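# Push utility cart through self-closing door into yellow bay

## Task

Move the utility cart through the self-closing door into the other room and park it in the yellow bay so that all four wheels sit within the taped area and none rests on the tape. The case of copy paper must finish in the cart's top tray without any part of it overhanging the tray's edges. The door must be closed at the end. Either robot or both may be used, but if any robot falls over or is left leaning, the task fails.

## Robot and tools

Robots: r1 and r2 are identical Hello Robot Stretch 4 units. Each has an omni-wheel base, a lift that rides up a mast, and a single arm that telescopes forward and ends in a wrist and a two-finger gripper. A robot stands about 1.6 m tall, and its base rim lies within 0.23 m of the base origin. Each robot reports in its own frames, so only camera images, lidar_m and wrist_depth_mm reveal where the two are relative to each other.

Frames: the base frame has its origin on the floor under the base centre, with x forward, y left and z up, in metres. hand_pose, a point between the open fingertips, is given in this frame, and the printed value may be a little off. The odometry frame is the base frame as it stood when the scene began. base_odometry works only from wheel turns, so slipping is counted as travel. Heading is in radians, positive to the left, from -3.142 to 3.142.

move: one action. Its keys are r1 and r2 (each holding that robot's part), plus cameras and blocking. blocking must always be false; the call comes back in about 0.5 s while motion goes on. A robot you leave out receives nothing new. For each robot give base, joints or both, optionally with speeds, pace and contact_limits; or give end_of_arm on its own.
- base: an offset from where the base last reported itself, not a pose. {"translate_m": d} drives straight, forward positive, -2 to 2 m. {"strafe_m": d} slides sideways, left positive, -2 to 2 m. {"rotate_rad": d} spins in place, counter-clockwise positive, -3.2 to 3.2 rad. Only translate_m and strafe_m can be combined, giving a straight diagonal run with no turn.
- joints: absolute targets by name. lift_m 0 to 1.2 m; arm_m 0 to 0.55 m; wrist_yaw_rad -1.134 to 4.276 (0 straight ahead, left positive, 3.14 folded back); wrist_pitch_rad -1.117 to 4.259 (0 level, 1.57 pointing down); wrist_roll_rad -1.117 to 4.259 (0 fingers level, positive clockwise seen from behind); gripper_m -0.038 to 0.141 m fingertip gap. Out-of-range joint targets are clipped and reported; other out-of-range values are refused, and unknown keys make the call invalid.
- pace: "slow", "default", "fast" or "max" (base 0.1/0.3/0.4/0.6 m/s; lift 0.15 to 0.5 m/s; arm 0.1 to 0.7 m/s). A raised lift caps base speed. speeds sets per-joint top speeds (not gripper_m).
- contact_limits: 0 (lightest) to 1 per key, only for arm_m, lift_m, translate_m, strafe_m, rotate_rad, placed beside that command; default 0.5. A base limit persists until the next action naming base.
- end_of_arm: "enable_torque" re-powers a wrist or gripper motor that shut off.
No motion lasts beyond 14 s (time_out). A new move replaces only the targets it names.

wait: seconds 0 to 10, plus cameras; returns full state and images, early if a commanded robot comes to rest. wait(0) shows the "earlier move" line.
stop: brakes everything still moving on both robots and re-holds slack wheels; optional cameras.
zoom_image: camera name and region [x0, y0, x1, y1] in pixels from the top-left, at most 504 by 504.
finished_scene: scene is the current scene's number; it ends the scene for good, so the goal must hold with no robot help.
Cameras: r1_head_camera, r1_head_left_camera, r1_head_right_camera, r1_wrist_camera, the same four for r2, or "all". Omitted or null means all; [] means none.

Results: each robot's state, then images listed in the order of the "pictures" line. The "move" line gives each commanded robot "done" or its worst status. A robot under "as last shown" was not named; its statuses read "not commanded". Status words: moving, done (for the base, wheels turned the full amount even if slipping), off_target (stopped short, may still be pushing), contact_stop (blocked, goes slack), time_out (target dropped), limit_stop_at_own_body, limit_stop_at_tilt (lean over 6 degrees; wheels, lift and arm go slack), torque_fault. Any uncommanded stop or refused call cancels the remaining move, wait and finished_scene calls in that reply. lidar_m: 12 ranges in 30-degree sectors, first straight ahead and counting counter-clockwise (4th left, 7th behind, 10th right); "-" means nothing seen or closer than 0.25 m. wrist_depth_mm: 7x7 grid of depths, 100 to 2000 mm. base_tilt in degrees (forward and right positive). turned_by_wheels vs turned_by_imu differing over 0.1 rad in one move suggests a hit or slip. motor_effort in percent, peaks in brackets; servo_current in mA. on_its_own lists what happened uncommanded, such as slack joints.

Gripping: close to more than 0.015 below the object's width; about 0.06 below resists tugging; -0.02 or lower to close behind a bar or handle. A squeeze shows as a rise in gripper servo_current.

Avoid: hard presses between robots (a base already touching another drives hard into it; gripping another robot's fingers counts). Travel differs by up to 3 cm per metre between robots, so a shared load can tip one. Do not move or turn with over 1 kg in the gripper and arm_m above 0.2, especially fast. Keep lift_m contact limit at 0.3+ for 2 kg. Watch wrist poses that hit the body (gripper over base with low lift, tilted-up and rolled wrists, yaw+pitch below about -1.1). Avoid drops, slams, releasing moving things and very hard pushes. Loose objects may occasionally be nudged.

Each tool is called by a JSON object that holds its "method" and its "body".

## Session

{"method": "move", "body": {}}

Scene clock: 0.00 s.
r1.base_odometry: x=+0.000 y=+0.000 heading=+0.000
r1.turned_by_wheels: +0.000
r1.turned_by_imu: +0.000
r1.base_tilt: forward=-1.6 right=+1.3
r1.lidar_m: 1.92 2.25 3.81 1.93 0.97 0.84 0.83 0.93 0.77 0.76 0.93 1.59
r1.base_status: not commanded
r1.joint_positions: lift_m=+0.127 arm_m=+0.000 wrist_yaw_rad=+3.089 wrist_pitch_rad=+0.002 wrist_roll_rad=+0.000 gripper_m=+0.056
r1.joint_status: not commanded
r1.measured_speeds: all 0
r1.motor_effort: lift_m=+20 arm_m=-4 wheel_0=+0 wheel_1=+1 wheel_2=+1
r1.servo_current: wrist_yaw_rad=39 wrist_pitch_rad=46 wrist_roll_rad=65 gripper_m=39
r1.hand_pose: x=-0.1125 y=+0.1024 z=+0.3046 quat_wxyz=(+0.026, -0.001, +0.000, +1.000) (m; r1's base frame)
r1.wrist_depth_mm: 137 138 - - - - - / 113 139 - - - - - / 117 140 224 - - - - / 137 161 - - - - - / - - - - - - - / - - 191 - 187 - - / 842 759 750 788 788 732 768
r2.base_odometry: x=+0.000 y=+0.000 heading=+0.000
r2.turned_by_wheels: +0.000
r2.turned_by_imu: +0.000
r2.base_tilt: forward=-0.6 right=+0.1
r2.lidar_m: 2.02 1.45 1.40 1.49 2.01 2.22 2.34 3.17 1.60 3.62 2.59 2.46
r2.base_status: not commanded
r2.joint_positions: lift_m=+0.295 arm_m=+0.000 wrist_yaw_rad=+3.133 wrist_pitch_rad=+0.002 wrist_roll_rad=+0.000 gripper_m=+0.056
r2.joint_status: not commanded
r2.measured_speeds: all 0
r2.motor_effort: lift_m=+18 arm_m=-4 wheel_0=+0 wheel_1=-1 wheel_2=+0
r2.servo_current: wrist_yaw_rad=46 wrist_pitch_rad=39 wrist_roll_rad=46 gripper_m=59
r2.hand_pose: x=-0.1167 y=+0.0898 z=+0.4727 quat_wxyz=(+0.004, -0.001, +0.000, +1.000) (m; r2's base frame)
r2.wrist_depth_mm: - 140 - - - - - / - 126 150 - - - - / - 130 185 - - - - / 144 143 272 - - - - / 229 - - - - - - / 226 1576 196 1576 190 1618 1464 / 226 1060 1138 - - 1025 1060
pictures: r1_head_camera, r1_head_left_camera, r1_head_right_camera, r1_wrist_camera, r2_head_camera, r2_head_left_camera, r2_head_right_camera, r2_wrist_camera
Images, in order (width x height): r1_head_camera 420x560, r1_head_left_camera 420x672, r1_head_right_camera 420x672, r1_wrist_camera 616x392, r2_head_camera 420x560, r2_head_left_camera 420x672, r2_head_right_camera 420x672, r2_wrist_camera 616x392.

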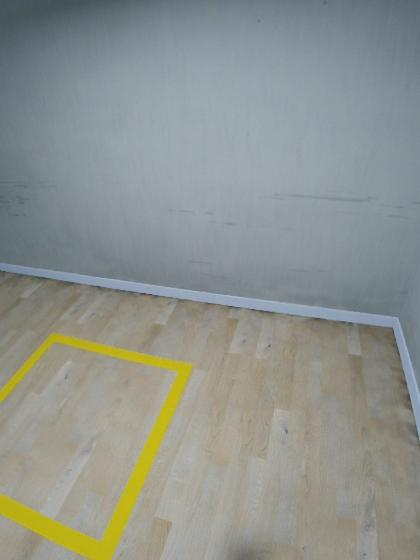

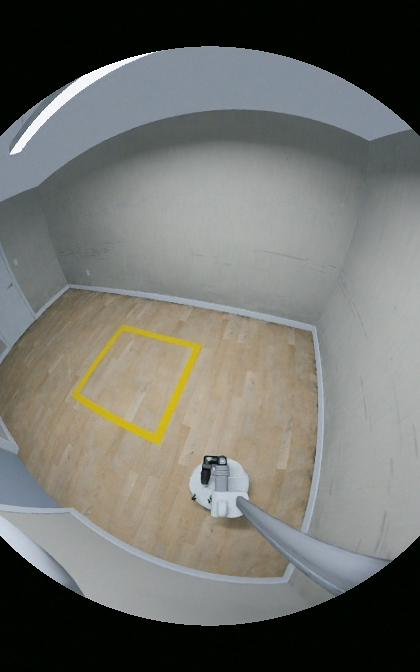

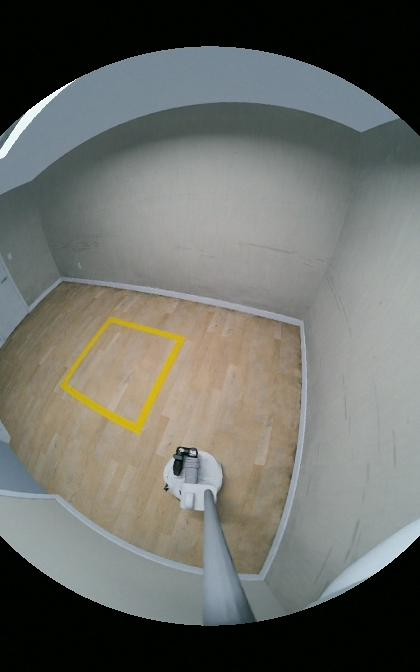

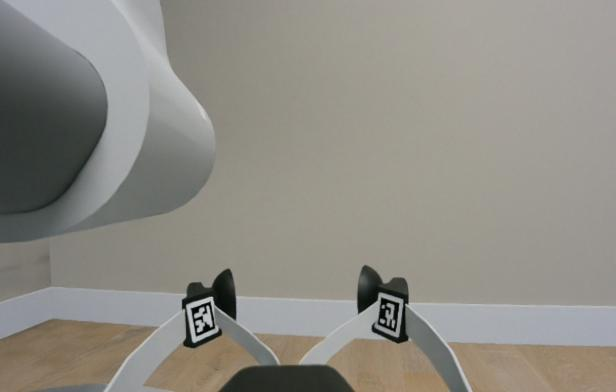

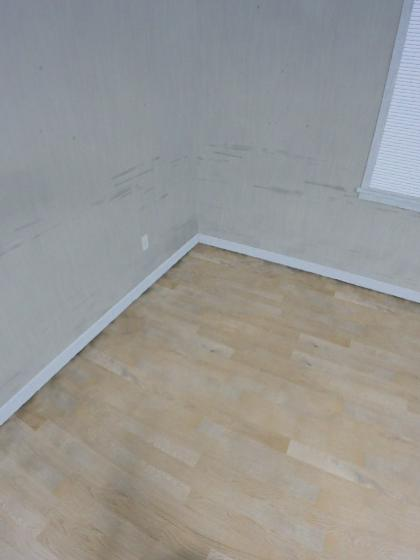

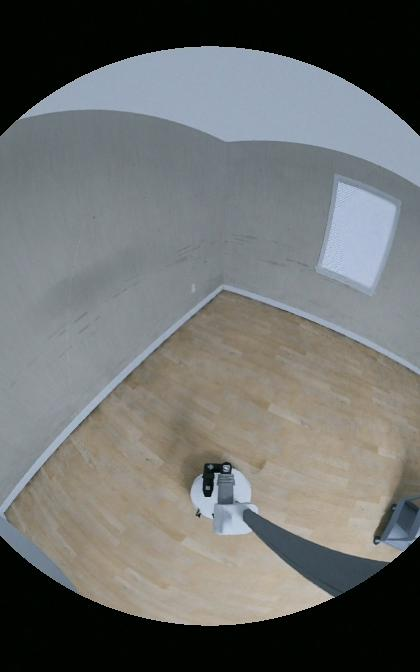

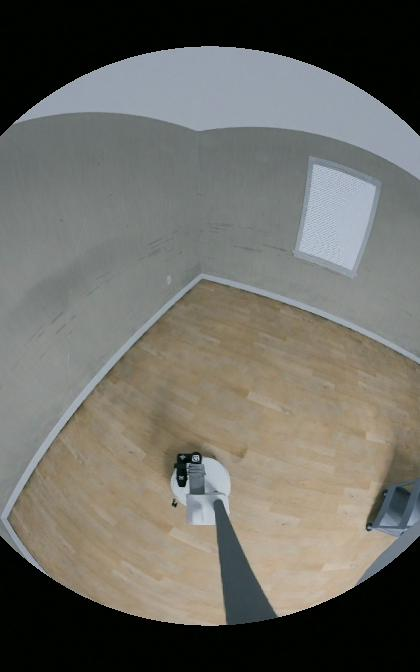

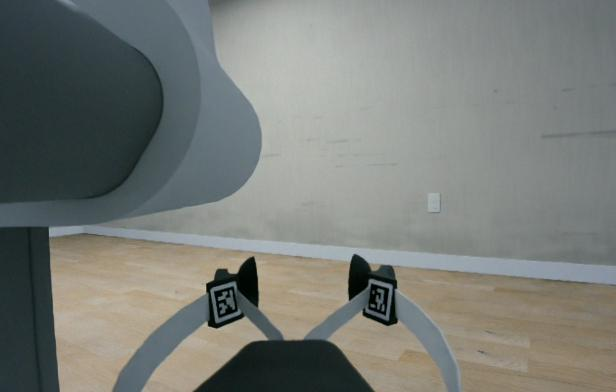

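{"method": "move", "body": {"blocking": false, "r1": {"base":{"rotate_rad":1.4}}, "r2": {"base":{"rotate_rad":-1.5}}, "cameras": []}}

{"method": "wait", "body": {"seconds": 3, "cameras": []}}

{"method": "wait", "body": {"seconds": 0.5}}

Scene clock: 3.87 s.
move: r1 moving; r2 moving
r1.base_odometry: x=+0.000 y=+0.000 heading=+0.252
r1.turned_by_wheels: +0.252
r1.turned_by_imu: +0.252
r1.base_tilt: forward=-1.6 right=+1.2
r1.lidar_m: 1.98 2.71 3.66 1.25 0.89 0.80 0.87 0.80 0.77 0.82 1.11 1.92
r1.base_status: rotate_rad moving
r1.joint_positions: lift_m=+0.127 arm_m=+0.000 wrist_yaw_rad=+3.089 wrist_pitch_rad=+0.002 wrist_roll_rad=+0.000 gripper_m=+0.056
r1.joint_status: not commanded
r1.measured_speeds: translate_m=-0.001 strafe_m=-0.001 rotate_rad=+0.980 lift_m=+0.000 arm_m=+0.000 wrist_yaw_rad=+0.000 wrist_pitch_rad=+0.000 wrist_roll_rad=+0.000
r1.motor_effort: lift_m=+20(20) arm_m=-4(4) wheel_0=-8(9) wheel_1=-6(9) wheel_2=-7(7)
r1.servo_current: wrist_yaw_rad=59(59) wrist_pitch_rad=39(46) wrist_roll_rad=46(59) gripper_m=39(39)
r1.hand_pose: x=-0.1125 y=+0.1024 z=+0.3046 quat_wxyz=(+0.026, -0.001, +0.000, +1.000) (m; r1's base frame)
r1.wrist_depth_mm: 136 138 - - - - - / 113 139 - - - - - / 114 140 226 - - - - / 137 160 - - - - - / - - - - - - - / - 1060 190 - 187 - - / 778 750 750 798 750 699 732
r2.base_odometry: x=+0.000 y=+0.000 heading=-0.252
r2.turned_by_wheels: -0.252
r2.turned_by_imu: -0.244
r2.base_tilt: forward=-0.7 right=+0.1
r2.lidar_m: 2.52 1.62 1.40 1.40 1.67 2.23 2.24 2.64 1.59 1.63 2.93 2.49
r2.base_status: rotate_rad moving
r2.joint_positions: lift_m=+0.295 arm_m=+0.000 wrist_yaw_rad=+3.133 wrist_pitch_rad=+0.002 wrist_roll_rad=+0.000 gripper_m=+0.056
r2.joint_status: not commanded
r2.measured_speeds: translate_m=+0.000 strafe_m=+0.000 rotate_rad=-0.974 lift_m=+0.000 arm_m=+0.000 wrist_yaw_rad=+0.000 wrist_pitch_rad=+0.000 wrist_roll_rad=+0.000
r2.motor_effort: lift_m=+18(18) arm_m=-4(4) wheel_0=+8(9) wheel_1=+8(10) wheel_2=+9(11)
r2.servo_current: wrist_yaw_rad=33(52) wrist_pitch_rad=39(46) wrist_roll_rad=52(52) gripper_m=39(59)
r2.hand_pose: x=-0.1167 y=+0.0898 z=+0.4727 quat_wxyz=(+0.004, -0.001, +0.000, +1.000) (m; r2's base frame)
r2.wrist_depth_mm: - 141 - - - - - / - 127 150 - - - - / - 130 184 - - - - / 144 143 272 - - - - / 229 - - - - - - / 227 1576 196 1576 190 1661 1464 / 226 1060 1138 - - 1060 1060
pictures: none
No camera images: "cameras" was empty.

Scene clock: 5.33 s.
earlier move: r1 done; r2 moving
r1.base_odometry: x=+0.000 y=+0.000 heading=+1.399
r1.turned_by_wheels: +1.148
r1.turned_by_imu: +1.154
r1.base_tilt: forward=-1.6 right=+1.3
r1.lidar_m: 2.67 1.14 0.86 0.83 0.91 0.79 0.77 0.83 1.23 1.94 2.05 2.99
r1.base_status: done
r1.joint_positions: lift_m=+0.127 arm_m=+0.000 wrist_yaw_rad=+3.089 wrist_pitch_rad=+0.002 wrist_roll_rad=+0.000 gripper_m=+0.056
r1.joint_status: not commanded
r1.measured_speeds: all 0
r1.motor_effort: lift_m=+20(20) arm_m=-4(4) wheel_0=-3(10) wheel_1=-2(9) wheel_2=-1(8)
r1.servo_current: wrist_yaw_rad=52(65) wrist_pitch_rad=39(52) wrist_roll_rad=46(65) gripper_m=39(46)
r1.hand_pose: x=-0.1125 y=+0.1024 z=+0.3046 quat_wxyz=(+0.026, -0.001, +0.000, +1.000) (m; r1's base frame)
r1.wrist_depth_mm: 136 139 - - - - - / 113 139 - - - - - / 118 140 229 - - - - / 137 162 - - - - - / - - - - - - - / - - 190 - 188 - - / 788 707 759 143 759 778 809
r2.base_odometry: x=+0.000 y=+0.000 heading=-1.499
r2.turned_by_wheels: -1.248
r2.turned_by_imu: -1.215
r2.base_tilt: forward=-0.7 right=+0.0
r2.lidar_m: 3.29 2.55 2.45 1.88 1.44 1.39 1.53 2.23 2.22 2.36 3.43 1.62
r2.base_status: rotate_rad moving
r2.joint_positions: lift_m=+0.295 arm_m=+0.000 wrist_yaw_rad=+3.133 wrist_pitch_rad=+0.002 wrist_roll_rad=+0.000 gripper_m=+0.056
r2.joint_status: not commanded
r2.measured_speeds: all 0
r2.motor_effort: lift_m=+18(18) arm_m=-4(4) wheel_0=+5(11) wheel_1=+0(11) wheel_2=+2(11)
r2.servo_current: wrist_yaw_rad=39(59) wrist_pitch_rad=39(46) wrist_roll_rad=52(52) gripper_m=46(59)
r2.hand_pose: x=-0.1167 y=+0.0898 z=+0.4727 quat_wxyz=(+0.004, -0.001, +0.000, +1.000) (m; r2's base frame)
r2.wrist_depth_mm: - 141 - - - - - / - 126 141 - - - - / - 129 185 - - - - / 144 143 263 - - - - / 230 - - - - - - / 228 1576 196 1336 190 - - / 226 1060 1138 - - 1060 1060
wait: 1.47 of 3 s (r1 has come to rest)
pictures: none
No camera images: "cameras" was empty.

Scene clock: 5.40 s.
earlier move: r2 done
r1.base_odometry: x=+0.000 y=+0.000 heading=+1.399
r1.turned_by_wheels: +0.000
r1.turned_by_imu: +0.000
r1.base_tilt: forward=-1.6 right=+1.3
r1.lidar_m: 2.67 1.13 0.85 0.83 0.91 0.80 0.76 0.83 1.21 1.94 2.01 2.96
r1.base_status: done
r1.joint_positions: lift_m=+0.127 arm_m=+0.000 wrist_yaw_rad=+3.089 wrist_pitch_rad=+0.002 wrist_roll_rad=+0.000 gripper_m=+0.056
r1.joint_status: not commanded
r1.measured_speeds: all 0
r1.motor_effort: lift_m=+20(20) arm_m=-4(4) wheel_0=-3(10) wheel_1=-2(9) wheel_2=-2(8)
r1.servo_current: wrist_yaw_rad=33(65) wrist_pitch_rad=33(52) wrist_roll_rad=52(65) gripper_m=39(46)
r1.hand_pose: x=-0.1125 y=+0.1024 z=+0.3046 quat_wxyz=(+0.026, -0.001, +0.000, +1.000) (m; r1's base frame)
r1.wrist_depth_mm: 136 139 - - - - - / 113 139 - - - - - / 117 140 228 - - - - / 137 161 - - - - - / - - - - - - - / - - 190 - 187 - - / 788 707 759 143 741 788 820
r2.base_odometry: x=+0.000 y=+0.000 heading=-1.499
r2.turned_by_wheels: +0.000
r2.turned_by_imu: +0.000
r2.base_tilt: forward=-0.6 right=+0.1
r2.lidar_m: 3.34 2.53 2.50 1.87 1.44 1.40 1.52 2.20 2.23 2.38 3.46 1.60
r2.base_status: done
r2.joint_positions: lift_m=+0.295 arm_m=+0.000 wrist_yaw_rad=+3.133 wrist_pitch_rad=+0.002 wrist_roll_rad=+0.000 gripper_m=+0.056
r2.joint_status: not commanded
r2.measured_speeds: all 0
r2.motor_effort: lift_m=+18(18) arm_m=-4(4) wheel_0=+3(11) wheel_1=+1(11) wheel_2=+2(11)
r2.servo_current: wrist_yaw_rad=39(59) wrist_pitch_rad=39(46) wrist_roll_rad=52(52) gripper_m=39(59)
r2.hand_pose: x=-0.1167 y=+0.0898 z=+0.4727 quat_wxyz=(+0.004, -0.001, +0.000, +1.000) (m; r2's base frame)
r2.wrist_depth_mm: - 140 - - - - - / - 126 142 - - - - / - 130 185 - - - - / 144 143 265 - - - - / 229 - - - - - - / 228 1537 196 1336 190 - - / 226 1060 1138 - - 1042 1078
wait: 0.07 of 0.5 s (r2 has come to rest)
pictures: r1_head_camera, r1_head_left_camera, r1_head_right_camera, r1_wrist_camera, r2_head_camera, r2_head_left_camera, r2_head_right_camera, r2_wrist_camera
Images, in order (width x height): r1_head_camera 420x560, r1_head_left_camera 420x672, r1_head_right_camera 420x672, r1_wrist_camera 616x392, r2_head_camera 420x560, r2_head_left_camera 420x672, r2_head_right_camera 420x672, r2_wrist_camera 616x392.

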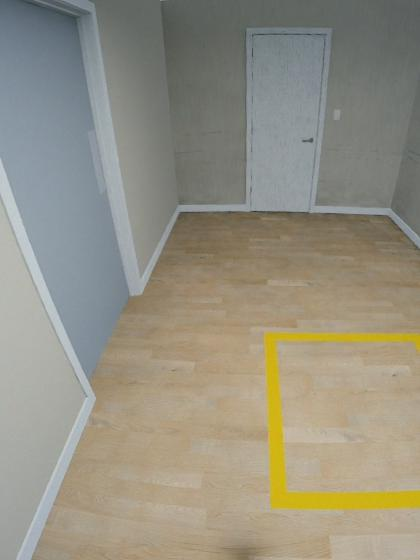

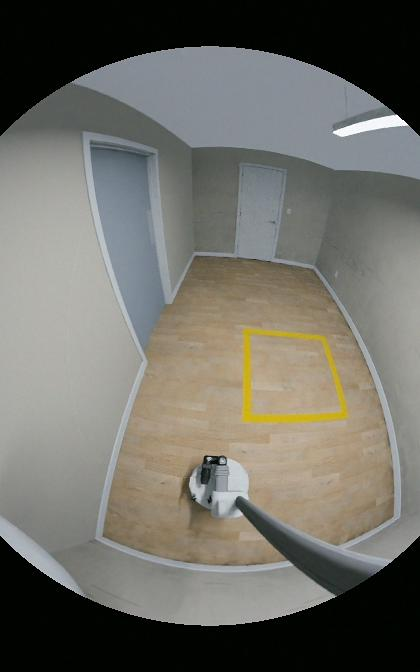

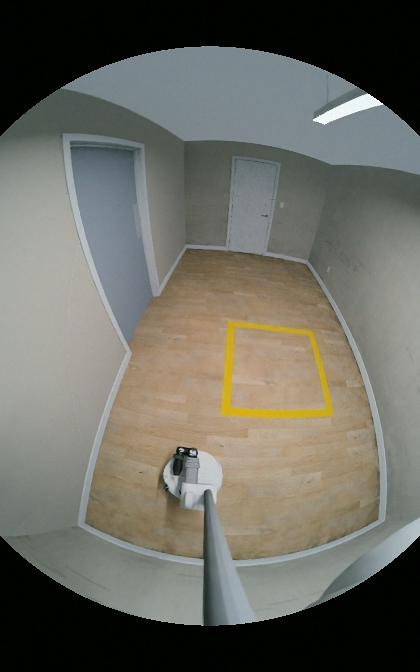

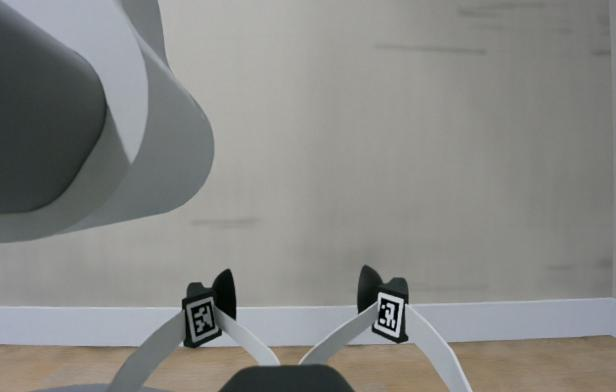

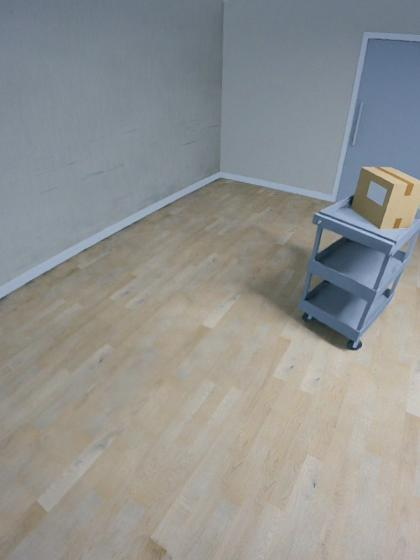

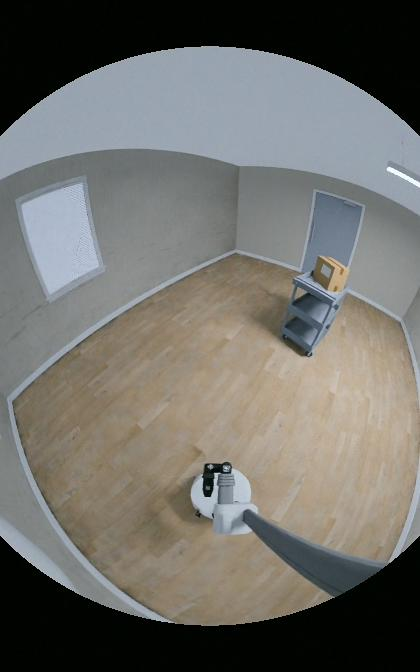

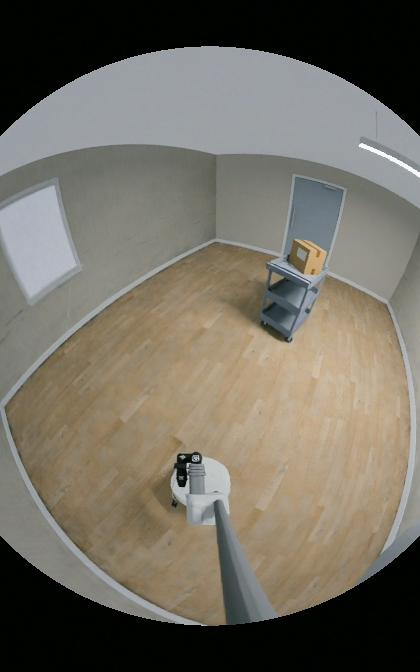

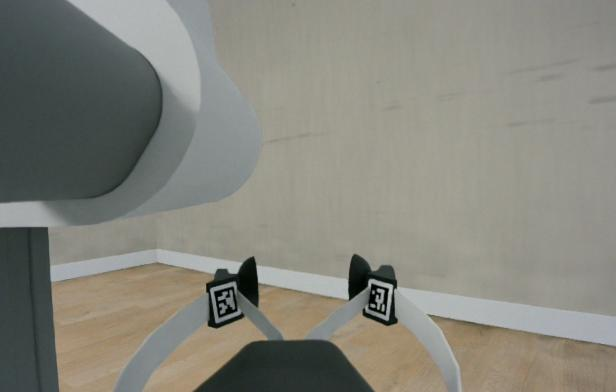

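{"method": "zoom_image", "body": {"camera": "r2_head_camera", "region": [280, 20, 420, 360]}}

{"method": "zoom_image", "body": {"camera": "r2_head_left_camera", "region": [220, 160, 420, 370]}}

{"method": "zoom_image", "body": {"camera": "r1_head_left_camera", "region": [60, 120, 380, 440]}}

Scaled by 1.482 from the camera's 420x560 image, which has a finer 1200x1600 frame.

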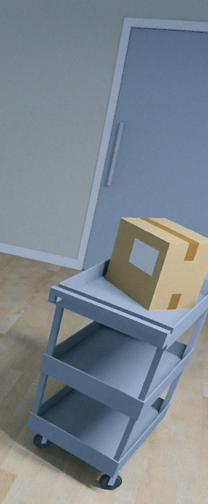

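Scaled by 2.400 from the camera's 420x672 image, which has a finer 600x960 frame.

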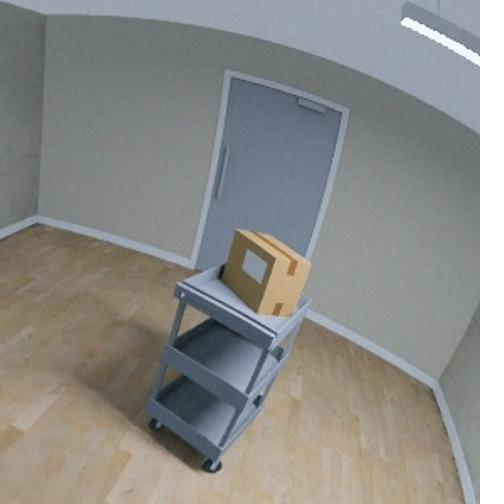

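Scaled by 1.575 from the camera's 420x672 image, which has a finer 600x960 frame.

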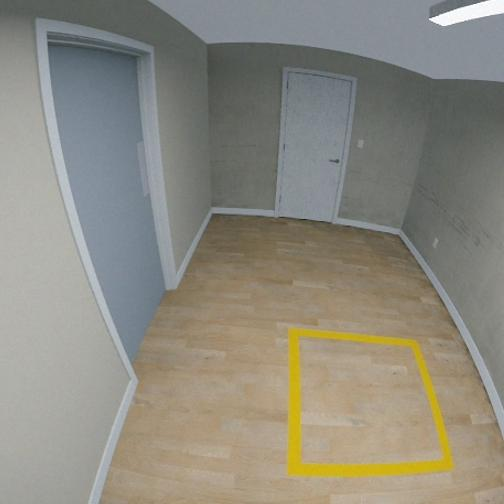

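{"method": "move", "body": {"blocking": false, "r1": {"joints":{"lift_m":0.7,"wrist_yaw_rad":0}}, "r2": {"base":{"rotate_rad":-0.45},"joints":{"lift_m":0.9,"wrist_yaw_rad":0}}, "cameras": []}}

{"method": "wait", "body": {"seconds": 1.5, "cameras": []}}

{"method": "wait", "body": {"seconds": 2, "cameras": ["r2_head_camera","r2_head_right_camera","r2_wrist_camera","r1_head_camera"]}}

{"method": "zoom_image", "body": {"camera": "r2_head_camera", "region": [60, 50, 400, 430]}}

Scene clock: 20.43 s.
move: r1 moving; r2 moving
r1.base_odometry: x=+0.000 y=+0.000 heading=+1.399
r1.turned_by_wheels: +0.000
r1.turned_by_imu: +0.000
r1.base_tilt: forward=-1.6 right=+1.3
r1.lidar_m: 2.65 1.15 0.85 0.84 0.89 0.81 0.76 0.85 1.22 1.93 2.04 2.96
r1.base_status: not commanded
r1.joint_positions: lift_m=+0.164 arm_m=+0.000 wrist_yaw_rad=+2.503 wrist_pitch_rad=+0.002 wrist_roll_rad=+0.000 gripper_m=+0.056
r1.joint_status: lift_m moving; wrist_yaw_rad moving
r1.measured_speeds: translate_m=+0.000 strafe_m=+0.000 rotate_rad=+0.000 lift_m=+0.146 arm_m=+0.000 wrist_yaw_rad=-1.820 wrist_pitch_rad=+0.000 wrist_roll_rad=+0.000
r1.motor_effort: lift_m=+27(27) arm_m=-4(4) wheel_0=-3(4) wheel_1=-2(3) wheel_2=-1(2)
r1.servo_current: wrist_yaw_rad=104(117) wrist_pitch_rad=46(46) wrist_roll_rad=46(65) gripper_m=46(46)
r1.hand_pose: x=-0.0085 y=+0.2421 z=+0.3421 quat_wxyz=(+0.314, -0.001, +0.000, +0.949) (m; r1's base frame)
r1.wrist_depth_mm: - - - - - - - / - - - - - - - / - - - - - - - / - - - - - - - / - - - - - - - / - - 190 - 188 - - / - 152 820 878 854 130 -
r2.base_odometry: x=+0.000 y=+0.000 heading=-1.750
r2.turned_by_wheels: -0.251
r2.turned_by_imu: -0.243
r2.base_tilt: forward=-0.7 right=+0.0
r2.lidar_m: 1.69 2.82 2.49 2.48 1.56 1.39 1.43 1.73 2.22 2.25 2.77 1.60
r2.base_status: rotate_rad moving
r2.joint_positions: lift_m=+0.333 arm_m=+0.000 wrist_yaw_rad=+2.570 wrist_pitch_rad=+0.002 wrist_roll_rad=+0.000 gripper_m=+0.056
r2.joint_status: lift_m moving; wrist_yaw_rad moving
r2.measured_speeds: translate_m=+0.000 strafe_m=+0.000 rotate_rad=-0.939 lift_m=+0.146 arm_m=+0.000 wrist_yaw_rad=-1.739 wrist_pitch_rad=+0.000 wrist_roll_rad=+0.000
r2.motor_effort: lift_m=+24(24) arm_m=-4(4) wheel_0=+4(11) wheel_1=+7(9) wheel_2=+8(11)
r2.servo_current: wrist_yaw_rad=91(111) wrist_pitch_rad=46(46) wrist_roll_rad=46(59) gripper_m=52(52)
r2.hand_pose: x=-0.0243 y=+0.2295 z=+0.5104 quat_wxyz=(+0.282, -0.001, +0.000, +0.959) (m; r2's base frame)
r2.wrist_depth_mm: - - - - - - - / - - - - - - - / 243 - - - - - - / - - - - - - - / - - - - - - - / - - 191 1366 191 1430 1430 / 1182 1138 1182 - - 1098 1098
pictures: none
No camera images: "cameras" was empty.

Scene clock: 21.93 s.
earlier move: r1 moving; r2 moving
r1.base_odometry: x=+0.000 y=+0.000 heading=+1.399
r1.turned_by_wheels: +0.000
r1.turned_by_imu: +0.000
r1.base_tilt: forward=-1.6 right=+1.3
r1.lidar_m: 2.69 1.15 0.85 0.83 0.91 0.79 0.76 0.84 1.26 1.91 2.06 2.96
r1.base_status: not commanded
r1.joint_positions: lift_m=+0.576 arm_m=+0.000 wrist_yaw_rad=+0.005 wrist_pitch_rad=+0.002 wrist_roll_rad=+0.000 gripper_m=+0.056
r1.joint_status: lift_m moving; wrist_yaw_rad moving
r1.measured_speeds: translate_m=+0.000 strafe_m=+0.000 rotate_rad=+0.000 lift_m=+0.277 arm_m=+0.000 wrist_yaw_rad=-0.165 wrist_pitch_rad=+0.000 wrist_roll_rad=+0.000
r1.motor_effort: lift_m=+27(29) arm_m=-4(4) wheel_0=-4(4) wheel_1=-2(3) wheel_2=-1(2)
r1.servo_current: wrist_yaw_rad=26(124) wrist_pitch_rad=39(52) wrist_roll_rad=59(65) gripper_m=33(52)
r1.hand_pose: x=+0.4598 y=-0.0859 z=+0.7538 quat_wxyz=(+1.000, +0.000, +0.001, +0.003) (m; r1's base frame)
r1.wrist_depth_mm: - - - - - - - / - 1863 - - - - - / - 1921 - - - - - / - - - - - - - / - - - - - - - / - 1921 193 - 188 - - / - 1499 1618 154 1708 1576 1808
r2.base_odometry: x=+0.000 y=+0.000 heading=-1.949
r2.turned_by_wheels: -0.198
r2.turned_by_imu: -0.193
r2.base_tilt: forward=-0.7 right=+0.0
r2.lidar_m: 1.62 3.10 2.47 2.48 1.75 1.43 1.42 1.58 2.23 2.23 2.47 2.30
r2.base_status: done
r2.joint_positions: lift_m=+0.746 arm_m=+0.000 wrist_yaw_rad=+0.015 wrist_pitch_rad=+0.002 wrist_roll_rad=+0.000 gripper_m=+0.056
r2.joint_status: lift_m moving; wrist_yaw_rad moving
r2.measured_speeds: translate_m=+0.000 strafe_m=+0.000 rotate_rad=-0.001 lift_m=+0.300 arm_m=+0.000 wrist_yaw_rad=-0.604 wrist_pitch_rad=+0.000 wrist_roll_rad=+0.000
r2.motor_effort: lift_m=+22(26) arm_m=-4(4) wheel_0=+3(11) wheel_1=+2(9) wheel_2=+3(11)
r2.servo_current: wrist_yaw_rad=20(156) wrist_pitch_rad=33(46) wrist_roll_rad=52(59) gripper_m=52(52)
r2.hand_pose: x=+0.4606 y=-0.0830 z=+0.9234 quat_wxyz=(+1.000, +0.000, +0.001, +0.008) (m; r2's base frame)
r2.wrist_depth_mm: - - - - - - - / - - - - - - - / - - - - - - - / - - - - 1708 - - / - - - - - - - / - - 195 - 189 - - / - 1921 1983 - - 1983 1921
wait: 1.50 s; no rest
pictures: none
No camera images: "cameras" was empty.

Scene clock: 23.13 s.
earlier move: r1 done; r2 moving
r1.base_odometry: x=+0.000 y=+0.000 heading=+1.399
r1.turned_by_wheels: +0.000
r1.turned_by_imu: +0.000
r1.base_tilt: forward=-1.6 right=+1.3
r1.lidar_m: 2.68 1.13 0.87 0.85 0.89 0.78 0.77 0.85 1.23 1.94 2.05 2.98
r1.base_status: not commanded
r1.joint_positions: lift_m=+0.699 arm_m=+0.000 wrist_yaw_rad=+0.003 wrist_pitch_rad=+0.002 wrist_roll_rad=+0.000 gripper_m=+0.056
r1.joint_status: all done
r1.measured_speeds: all 0
r1.motor_effort: lift_m=+25(29) arm_m=-4(4) wheel_0=-4(4) wheel_1=-2(3) wheel_2=-1(2)
r1.servo_current: wrist_yaw_rad=46(124) wrist_pitch_rad=39(52) wrist_roll_rad=59(65) gripper_m=46(52)
r1.hand_pose: x=+0.4596 y=-0.0866 z=+0.8771 quat_wxyz=(+1.000, +0.000, +0.001, +0.001) (m; r1's base frame)
r1.wrist_depth_mm: - - - - - - - / - - - - - - - / - - - - - - - / - - - - - - - / - - - - - - - / - 1808 193 - 187 - - / - 1808 1921 153 - 1921 -
r2.base_odometry: x=+0.000 y=+0.000 heading=-1.949
r2.turned_by_wheels: +0.000
r2.turned_by_imu: +0.000
r2.base_tilt: forward=-0.6 right=+0.1
r2.lidar_m: 1.60 3.09 2.52 2.47 1.77 1.42 1.41 1.53 2.25 2.22 2.47 2.26
r2.base_status: done
r2.joint_positions: lift_m=+0.900 arm_m=+0.000 wrist_yaw_rad=+0.003 wrist_pitch_rad=+0.002 wrist_roll_rad=+0.000 gripper_m=+0.056
r2.joint_status: lift_m moving; wrist_yaw_rad moving
r2.measured_speeds: all 0
r2.motor_effort: lift_m=+24(26) arm_m=-4(4) wheel_0=+4(11) wheel_1=+2(9) wheel_2=+3(11)
r2.servo_current: wrist_yaw_rad=59(156) wrist_pitch_rad=39(46) wrist_roll_rad=46(59) gripper_m=46(52)
r2.hand_pose: x=+0.4596 y=-0.0866 z=+1.0775 quat_wxyz=(+1.000, +0.000, +0.001, +0.001) (m; r2's base frame)
r2.wrist_depth_mm: - - - - - - - / - - - - - - - / - - - - - - - / - - - - - - - / - - - - 1661 - - / - - 196 - 189 - - / - - - - - - -
wait: 1.20 of 2 s (r1 has come to rest)
pictures: r1_head_camera, r2_head_camera, r2_head_right_camera, r2_wrist_camera
Images, in order (width x height): r1_head_camera 420x560, r2_head_camera 420x560, r2_head_right_camera 420x672, r2_wrist_camera 616x392.

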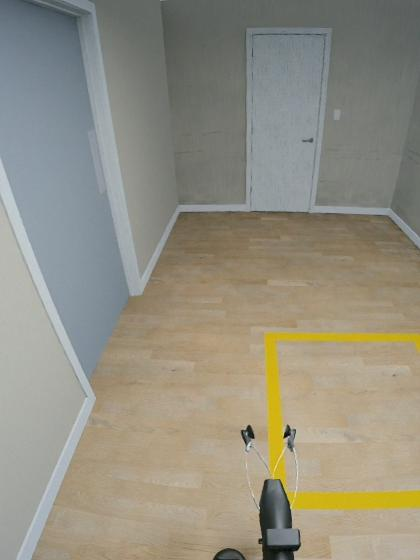

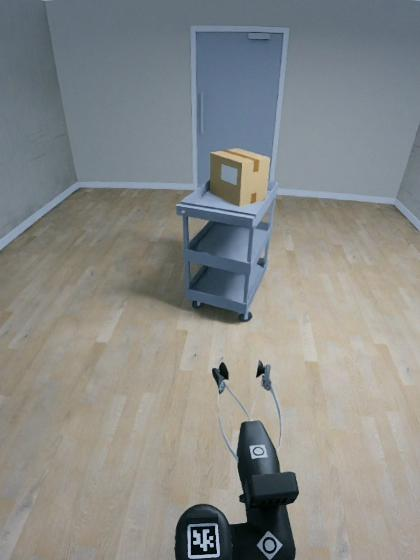

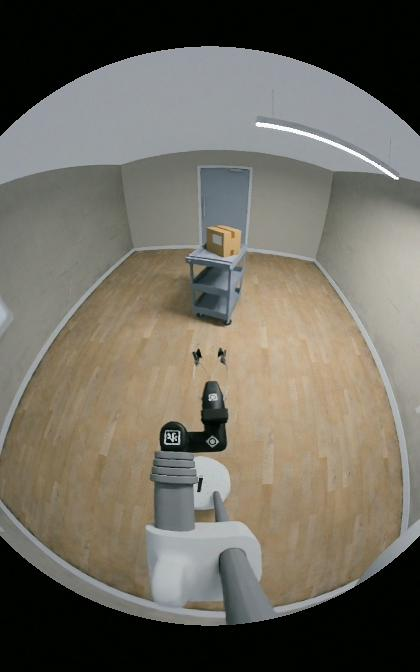

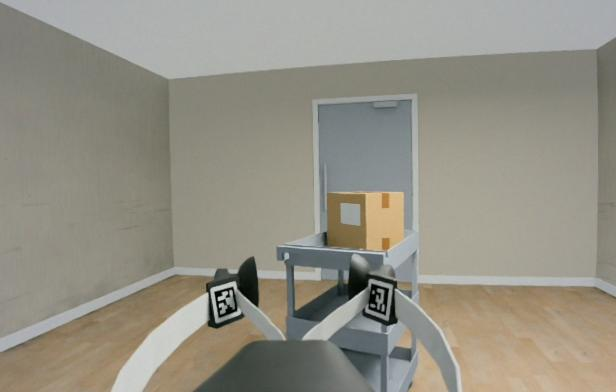

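Scaled by 1.326 from the camera's 420x560 image, which has a finer 1200x1600 frame.

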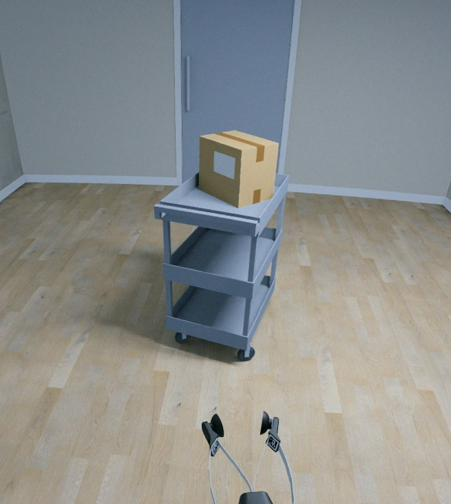

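{"method": "move", "body": {"blocking": false, "r1": {"base":{"translate_m":0.9,"strafe_m":-0.3}}, "r2": {"base":{"translate_m":0.5},"joints":{"wrist_pitch_rad":0.7}}, "cameras": []}}

{"method": "wait", "body": {"seconds": 3, "cameras": []}}

{"method": "wait", "body": {"seconds": 4, "cameras": []}}

{"method": "move", "body": {"blocking": false, "r1": {"base":{"rotate_rad":1.6}}, "cameras": ["r2_head_camera","r2_head_right_camera","r2_wrist_camera"]}}

{"method": "zoom_image", "body": {"camera": "r2_head_camera", "region": [60, 120, 400, 500]}}

{"method": "wait", "body": {"seconds": 4, "cameras": ["r1_head_camera","r1_head_left_camera"]}}

Scene clock: 46.73 s.
earlier move: r2 done
move: r1 moving; r2 moving
r1.base_odometry: x=+0.016 y=+0.029 heading=+1.400
r1.turned_by_wheels: +0.000
r1.turned_by_imu: +0.000
r1.base_tilt: forward=-1.6 right=+1.3
r1.lidar_m: 2.69 1.17 0.87 0.84 0.89 0.83 0.78 0.87 1.31 1.91 2.05 2.97
r1.base_status: translate_m moving; strafe_m moving
r1.joint_positions: lift_m=+0.699 arm_m=+0.000 wrist_yaw_rad=+0.003 wrist_pitch_rad=+0.002 wrist_roll_rad=+0.000 gripper_m=+0.056
r1.joint_status: not commanded
r1.measured_speeds: translate_m=+0.120 strafe_m=-0.040 rotate_rad=+0.004 lift_m=+0.000 arm_m=+0.000 wrist_yaw_rad=+0.000 wrist_pitch_rad=+0.000 wrist_roll_rad=+0.000
r1.motor_effort: lift_m=+25(25) arm_m=-4(4) wheel_0=+6(10) wheel_1=+5(5) wheel_2=-9(9)
r1.servo_current: wrist_yaw_rad=59(65) wrist_pitch_rad=39(52) wrist_roll_rad=78(78) gripper_m=39(52)
r1.hand_pose: x=+0.4596 y=-0.0866 z=+0.8771 quat_wxyz=(+1.000, +0.000, +0.001, +0.001) (m; r1's base frame)
r1.wrist_depth_mm: - - - - - - - / - - - - - - - / - - - - - - - / - - - - - - - / - - - - - - - / - - 194 - 187 - - / - 1808 1921 153 - 1921 -
r2.base_odometry: x=-0.011 y=-0.029 heading=-1.949
r2.turned_by_wheels: +0.000
r2.turned_by_imu: +0.001
r2.base_tilt: forward=-0.7 right=+0.0
r2.lidar_m: 1.58 3.13 2.49 2.47 1.81 1.45 1.44 1.60 2.26 2.23 2.46 2.23
r2.base_status: translate_m moving
r2.joint_positions: lift_m=+0.900 arm_m=+0.000 wrist_yaw_rad=+0.003 wrist_pitch_rad=+0.563 wrist_roll_rad=+0.000 gripper_m=+0.056
r2.joint_status: wrist_pitch_rad moving; the others done
r2.measured_speeds: translate_m=+0.122 strafe_m=+0.002 rotate_rad=-0.001 lift_m=+0.000 arm_m=+0.000 wrist_yaw_rad=+0.000 wrist_pitch_rad=+1.453 wrist_roll_rad=+0.000
r2.motor_effort: lift_m=+21(21) arm_m=-4(4) wheel_0=+7(10) wheel_1=+6(8) wheel_2=-11(13)
r2.servo_current: wrist_yaw_rad=46(52) wrist_pitch_rad=46(85) wrist_roll_rad=59(59) gripper_m=46(59)
r2.hand_pose: x=+0.4151 y=-0.0867 z=+0.9240 quat_wxyz=(+0.961, +0.000, +0.278, +0.001) (m; r2's base frame)
r2.wrist_depth_mm: - - - - 1499 - - / - - - - - - - / - - - - - - - / - - - 1921 1921 - 1921 / 1708 1661 1661 1661 1661 1661 1576 / 1397 1366 196 1366 190 1397 1308 / 1255 1182 1160 - - 1138 1182
pictures: none
No camera images: "cameras" was empty.

Scene clock: 49.40 s.
earlier move: r1 moving; r2 done
r1.base_odometry: x=+0.369 y=+0.687 heading=+1.400
r1.turned_by_wheels: +0.000
r1.turned_by_imu: -0.001
r1.base_tilt: forward=-1.6 right=+1.3
r1.lidar_m: 3.15 1.49 1.06 1.04 1.11 1.56 1.51 1.63 1.80 1.71 1.83 2.68
r1.base_status: translate_m moving; strafe_m moving
r1.joint_positions: lift_m=+0.700 arm_m=+0.000 wrist_yaw_rad=+0.003 wrist_pitch_rad=+0.002 wrist_roll_rad=+0.000 gripper_m=+0.056
r1.joint_status: not commanded
r1.measured_speeds: translate_m=+0.285 strafe_m=-0.094 rotate_rad=-0.004 lift_m=+0.000 arm_m=+0.000 wrist_yaw_rad=+0.000 wrist_pitch_rad=+0.000 wrist_roll_rad=+0.000
r1.motor_effort: lift_m=+23(25) arm_m=-4(4) wheel_0=+5(10) wheel_1=+2(5) wheel_2=-5(10)
r1.servo_current: wrist_yaw_rad=52(72) wrist_pitch_rad=46(52) wrist_roll_rad=52(78) gripper_m=52(52)
r1.hand_pose: x=+0.4595 y=-0.0866 z=+0.8772 quat_wxyz=(+1.000, +0.000, +0.001, +0.001) (m; r1's base frame)
r1.wrist_depth_mm: - - - - - - - / - - - - - - - / - - - - - - - / - - - - - - - / - - - - - - - / - - 194 - 187 - - / - 1808 1921 153 - 1921 -
r2.base_odometry: x=-0.184 y=-0.465 heading=-1.949
r2.turned_by_wheels: +0.000
r2.turned_by_imu: +0.001
r2.base_tilt: forward=-0.7 right=+0.0
r2.lidar_m: 1.11 3.03 2.46 2.41 2.40 1.91 1.91 2.08 2.34 2.30 2.56 1.12
r2.base_status: done
r2.joint_positions: lift_m=+0.900 arm_m=+0.000 wrist_yaw_rad=+0.003 wrist_pitch_rad=+0.698 wrist_roll_rad=+0.000 gripper_m=+0.056
r2.joint_status: all done
r2.measured_speeds: all 0
r2.motor_effort: lift_m=+21(21) arm_m=-3(4) wheel_0=+2(12) wheel_1=+2(9) wheel_2=-3(14)
r2.servo_current: wrist_yaw_rad=46(59) wrist_pitch_rad=39(85) wrist_roll_rad=46(59) gripper_m=52(59)
r2.hand_pose: x=+0.3920 y=-0.0868 z=+0.8925 quat_wxyz=(+0.940, +0.000, +0.342, +0.001) (m; r2's base frame)
r2.wrist_depth_mm: - - - - 854 - - / - - - 1138 - - - / - - 1921 1808 1397 1921 1863 / 1618 1661 1661 1537 1464 1576 1537 / 1397 1366 1366 1366 1336 1366 1308 / 1205 1205 196 1160 190 1182 1138 / 1078 1060 1098 - - 1042 1042
wait: 2.67 of 3 s (r2 has come to rest)
pictures: none
No camera images: "cameras" was empty.

Scene clock: 50.83 s.
earlier move: r1 done
r1.base_odometry: x=+0.449 y=+0.836 heading=+1.400
r1.turned_by_wheels: +0.000
r1.turned_by_imu: +0.000
r1.base_tilt: forward=-1.6 right=+1.3
r1.lidar_m: 2.99 1.54 1.19 1.06 1.16 1.65 1.70 1.82 1.75 1.70 1.80 2.61
r1.base_status: done
r1.joint_positions: lift_m=+0.700 arm_m=+0.000 wrist_yaw_rad=+0.003 wrist_pitch_rad=+0.002 wrist_roll_rad=+0.000 gripper_m=+0.056
r1.joint_status: not commanded
r1.measured_speeds: all 0
r1.motor_effort: lift_m=+23(25) arm_m=-4(4) wheel_0=+1(10) wheel_1=+3(5) wheel_2=+0(10)
r1.servo_current: wrist_yaw_rad=52(72) wrist_pitch_rad=39(52) wrist_roll_rad=46(78) gripper_m=39(52)
r1.hand_pose: x=+0.4595 y=-0.0866 z=+0.8772 quat_wxyz=(+1.000, +0.000, +0.001, +0.001) (m; r1's base frame)
r1.wrist_depth_mm: - - - - - - - / - - - - - - - / - - - - - - - / - - - - - - - / - - - - - - - / - - 193 - 187 - - / - 1808 1921 153 - 1863 -
r2.base_odometry: x=-0.184 y=-0.465 heading=-1.949
r2.turned_by_wheels: +0.000
r2.turned_by_imu: +0.000
r2.base_tilt: forward=-0.7 right=+0.1
r2.lidar_m: 1.11 3.02 2.45 2.39 2.39 1.92 1.89 2.09 2.34 2.31 2.55 1.12
r2.base_status: done
r2.joint_positions: lift_m=+0.900 arm_m=+0.000 wrist_yaw_rad=+0.003 wrist_pitch_rad=+0.698 wrist_roll_rad=+0.000 gripper_m=+0.056
r2.joint_status: all done
r2.measured_speeds: all 0
r2.motor_effort: lift_m=+21(21) arm_m=-4(4) wheel_0=+3(12) wheel_1=+2(9) wheel_2=-3(14)
r2.servo_current: wrist_yaw_rad=46(59) wrist_pitch_rad=33(85) wrist_roll_rad=46(59) gripper_m=52(59)
r2.hand_pose: x=+0.3920 y=-0.0868 z=+0.8925 quat_wxyz=(+0.940, +0.000, +0.342, +0.001) (m; r2's base frame)
r2.wrist_depth_mm: - - - - 854 - - / - - - 1138 - - - / - 1983 1983 1808 1430 1863 1863 / 1661 1618 1618 1464 1499 1576 1576 / 1397 1397 1397 1366 1336 1366 1336 / 1205 1229 196 1182 189 1182 1160 / 1098 1060 1078 - - 1042 1025
wait: 1.43 of 4 s (r1 has come to rest)
pictures: none
No camera images: "cameras" was empty.

Scene clock: 51.33 s.
move: r1 moving
r1.base_odometry: x=+0.449 y=+0.836 heading=+1.651
r1.turned_by_wheels: +0.252
r1.turned_by_imu: +0.252
r1.base_tilt: forward=-1.6 right=+1.3
r1.lidar_m: 2.00 1.34 1.08 1.08 1.29 1.68 1.69 1.94 1.70 1.71 2.05 2.99
r1.base_status: rotate_rad moving
r1.joint_positions: lift_m=+0.700 arm_m=+0.000 wrist_yaw_rad=+0.002 wrist_pitch_rad=+0.002 wrist_roll_rad=+0.000 gripper_m=+0.056
r1.joint_status: not commanded
r1.measured_speeds: translate_m=-0.002 strafe_m=-0.002 rotate_rad=+0.970 lift_m=+0.000 arm_m=+0.000 wrist_yaw_rad=+0.000 wrist_pitch_rad=+0.000 wrist_roll_rad=+0.000
r1.motor_effort: lift_m=+23(23) arm_m=-4(4) wheel_0=-7(8) wheel_1=-7(8) wheel_2=-8(8)
r1.servo_current: wrist_yaw_rad=65(72) wrist_pitch_rad=46(46) wrist_roll_rad=33(65) gripper_m=39(46)
r1.hand_pose: x=+0.4595 y=-0.0867 z=+0.8772 quat_wxyz=(+1.000, +0.000, +0.001, +0.001) (m; r1's base frame)
r1.wrist_depth_mm: - - - - - - - / 1182 - - - - - - / 1182 - - - - - - / 1205 - - - - - - / 1182 - - - - - - / 1205 - 191 - 187 - - / 1182 151 1863 153 - 1863 -
r2: as last shown
r2.lidar_m: 1.13 3.04 2.39 2.40 2.39 1.94 1.91 2.08 2.34 2.30 2.56 1.12
r2.motor_effort: lift_m=+21(21) arm_m=-4(4) wheel_0=+3(3) wheel_1=+2(2) wheel_2=-3(4)
r2.servo_current: wrist_yaw_rad=46(59) wrist_pitch_rad=39(46) wrist_roll_rad=46(59) gripper_m=52(52)
r2.wrist_depth_mm: - - - - 854 - - / - - - 1138 - - - / - 1921 1921 1808 1464 1808 1863 / 1708 1618 1576 1499 1464 1576 1537 / 1430 1397 1366 1366 1336 1308 1336 / 1205 1229 196 1182 190 1205 1160 / 1098 1078 1098 - - 1060 1060
pictures: r2_head_camera, r2_head_right_camera, r2_wrist_camera
Images, in order (width x height): r2_head_camera 420x560, r2_head_right_camera 420x672, r2_wrist_camera 616x392.

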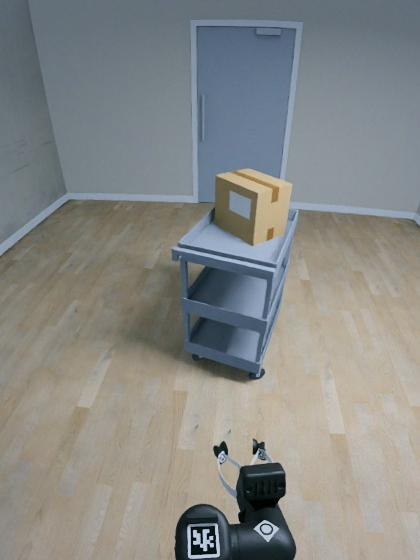

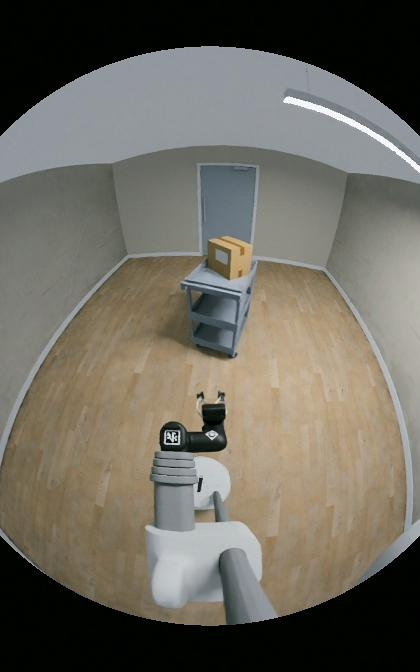

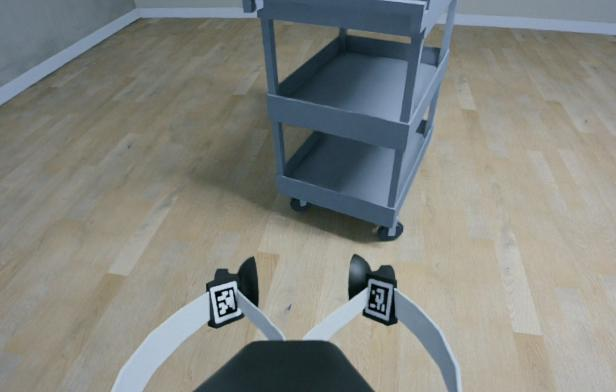

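Scaled by 1.326 from the camera's 420x560 image, which has a finer 1200x1600 frame.

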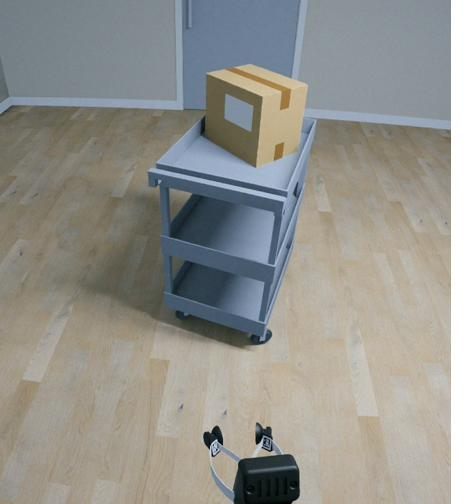

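Scene clock: 52.93 s.
earlier move: r1 done
r1.base_odometry: x=+0.449 y=+0.836 heading=+2.999
r1.turned_by_wheels: +1.348
r1.turned_by_imu: +1.355
r1.base_tilt: forward=-1.6 right=+1.3
r1.lidar_m: 1.07 1.17 1.72 1.69 1.82 1.72 1.69 1.81 2.70 3.00 1.56 1.19
r1.base_status: done
r1.joint_positions: lift_m=+0.700 arm_m=+0.000 wrist_yaw_rad=+0.002 wrist_pitch_rad=+0.002 wrist_roll_rad=+0.000 gripper_m=+0.056
r1.joint_status: not commanded
r1.measured_speeds: all 0
r1.motor_effort: lift_m=+23(23) arm_m=-4(4) wheel_0=-3(10) wheel_1=-1(8) wheel_2=-2(9)
r1.servo_current: wrist_yaw_rad=59(72) wrist_pitch_rad=39(52) wrist_roll_rad=33(72) gripper_m=46(46)
r1.hand_pose: x=+0.4595 y=-0.0867 z=+0.8772 quat_wxyz=(+1.000, +0.000, +0.001, +0.001) (m; r1's base frame)
r1.wrist_depth_mm: - - - - - - - / - - - - - - - / - - - - - - - / - - - - - - - / - - - - - - - / - - 190 - 187 - - / - 141 - 137 - - -
r2.base_odometry: x=-0.184 y=-0.465 heading=-1.949
r2.turned_by_wheels: +0.000
r2.turned_by_imu: +0.000
r2.base_tilt: forward=-0.7 right=+0.1
r2.lidar_m: 1.13 3.02 2.45 2.42 2.37 1.93 1.90 2.08 2.33 2.29 2.56 1.13
r2.base_status: not commanded
r2.joint_positions: lift_m=+0.900 arm_m=+0.000 wrist_yaw_rad=+0.003 wrist_pitch_rad=+0.698 wrist_roll_rad=+0.000 gripper_m=+0.056
r2.joint_status: not commanded
r2.measured_speeds: all 0
r2.motor_effort: lift_m=+21(21) arm_m=-4(4) wheel_0=+3(3) wheel_1=+2(2) wheel_2=-3(4)
r2.servo_current: wrist_yaw_rad=46(59) wrist_pitch_rad=39(46) wrist_roll_rad=46(65) gripper_m=52(52)
r2.hand_pose: x=+0.3920 y=-0.0868 z=+0.8925 quat_wxyz=(+0.940, +0.000, +0.342, +0.001) (m; r2's base frame)
r2.wrist_depth_mm: - - - - 854 - - / - - - 1138 - - - / - 1983 1983 1808 1430 1921 1863 / 1661 1661 1618 1499 1464 1537 1576 / 1430 1430 1397 1366 1336 1336 1336 / 1205 1205 196 1182 191 1205 1160 / 1098 1060 1098 - - 1042 1060
wait: 1.60 of 4 s (r1 has come to rest)
pictures: r1_head_camera, r1_head_left_camera
Images, in order (width x height): r1_head_camera 420x560, r1_head_left_camera 420x672.

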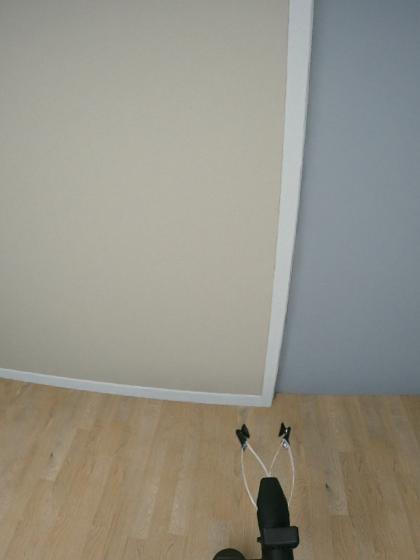

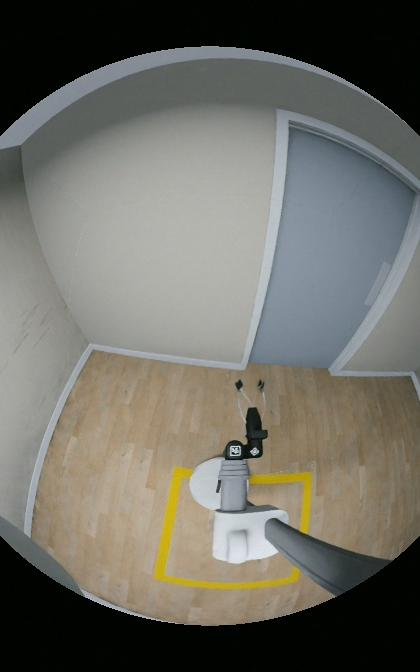

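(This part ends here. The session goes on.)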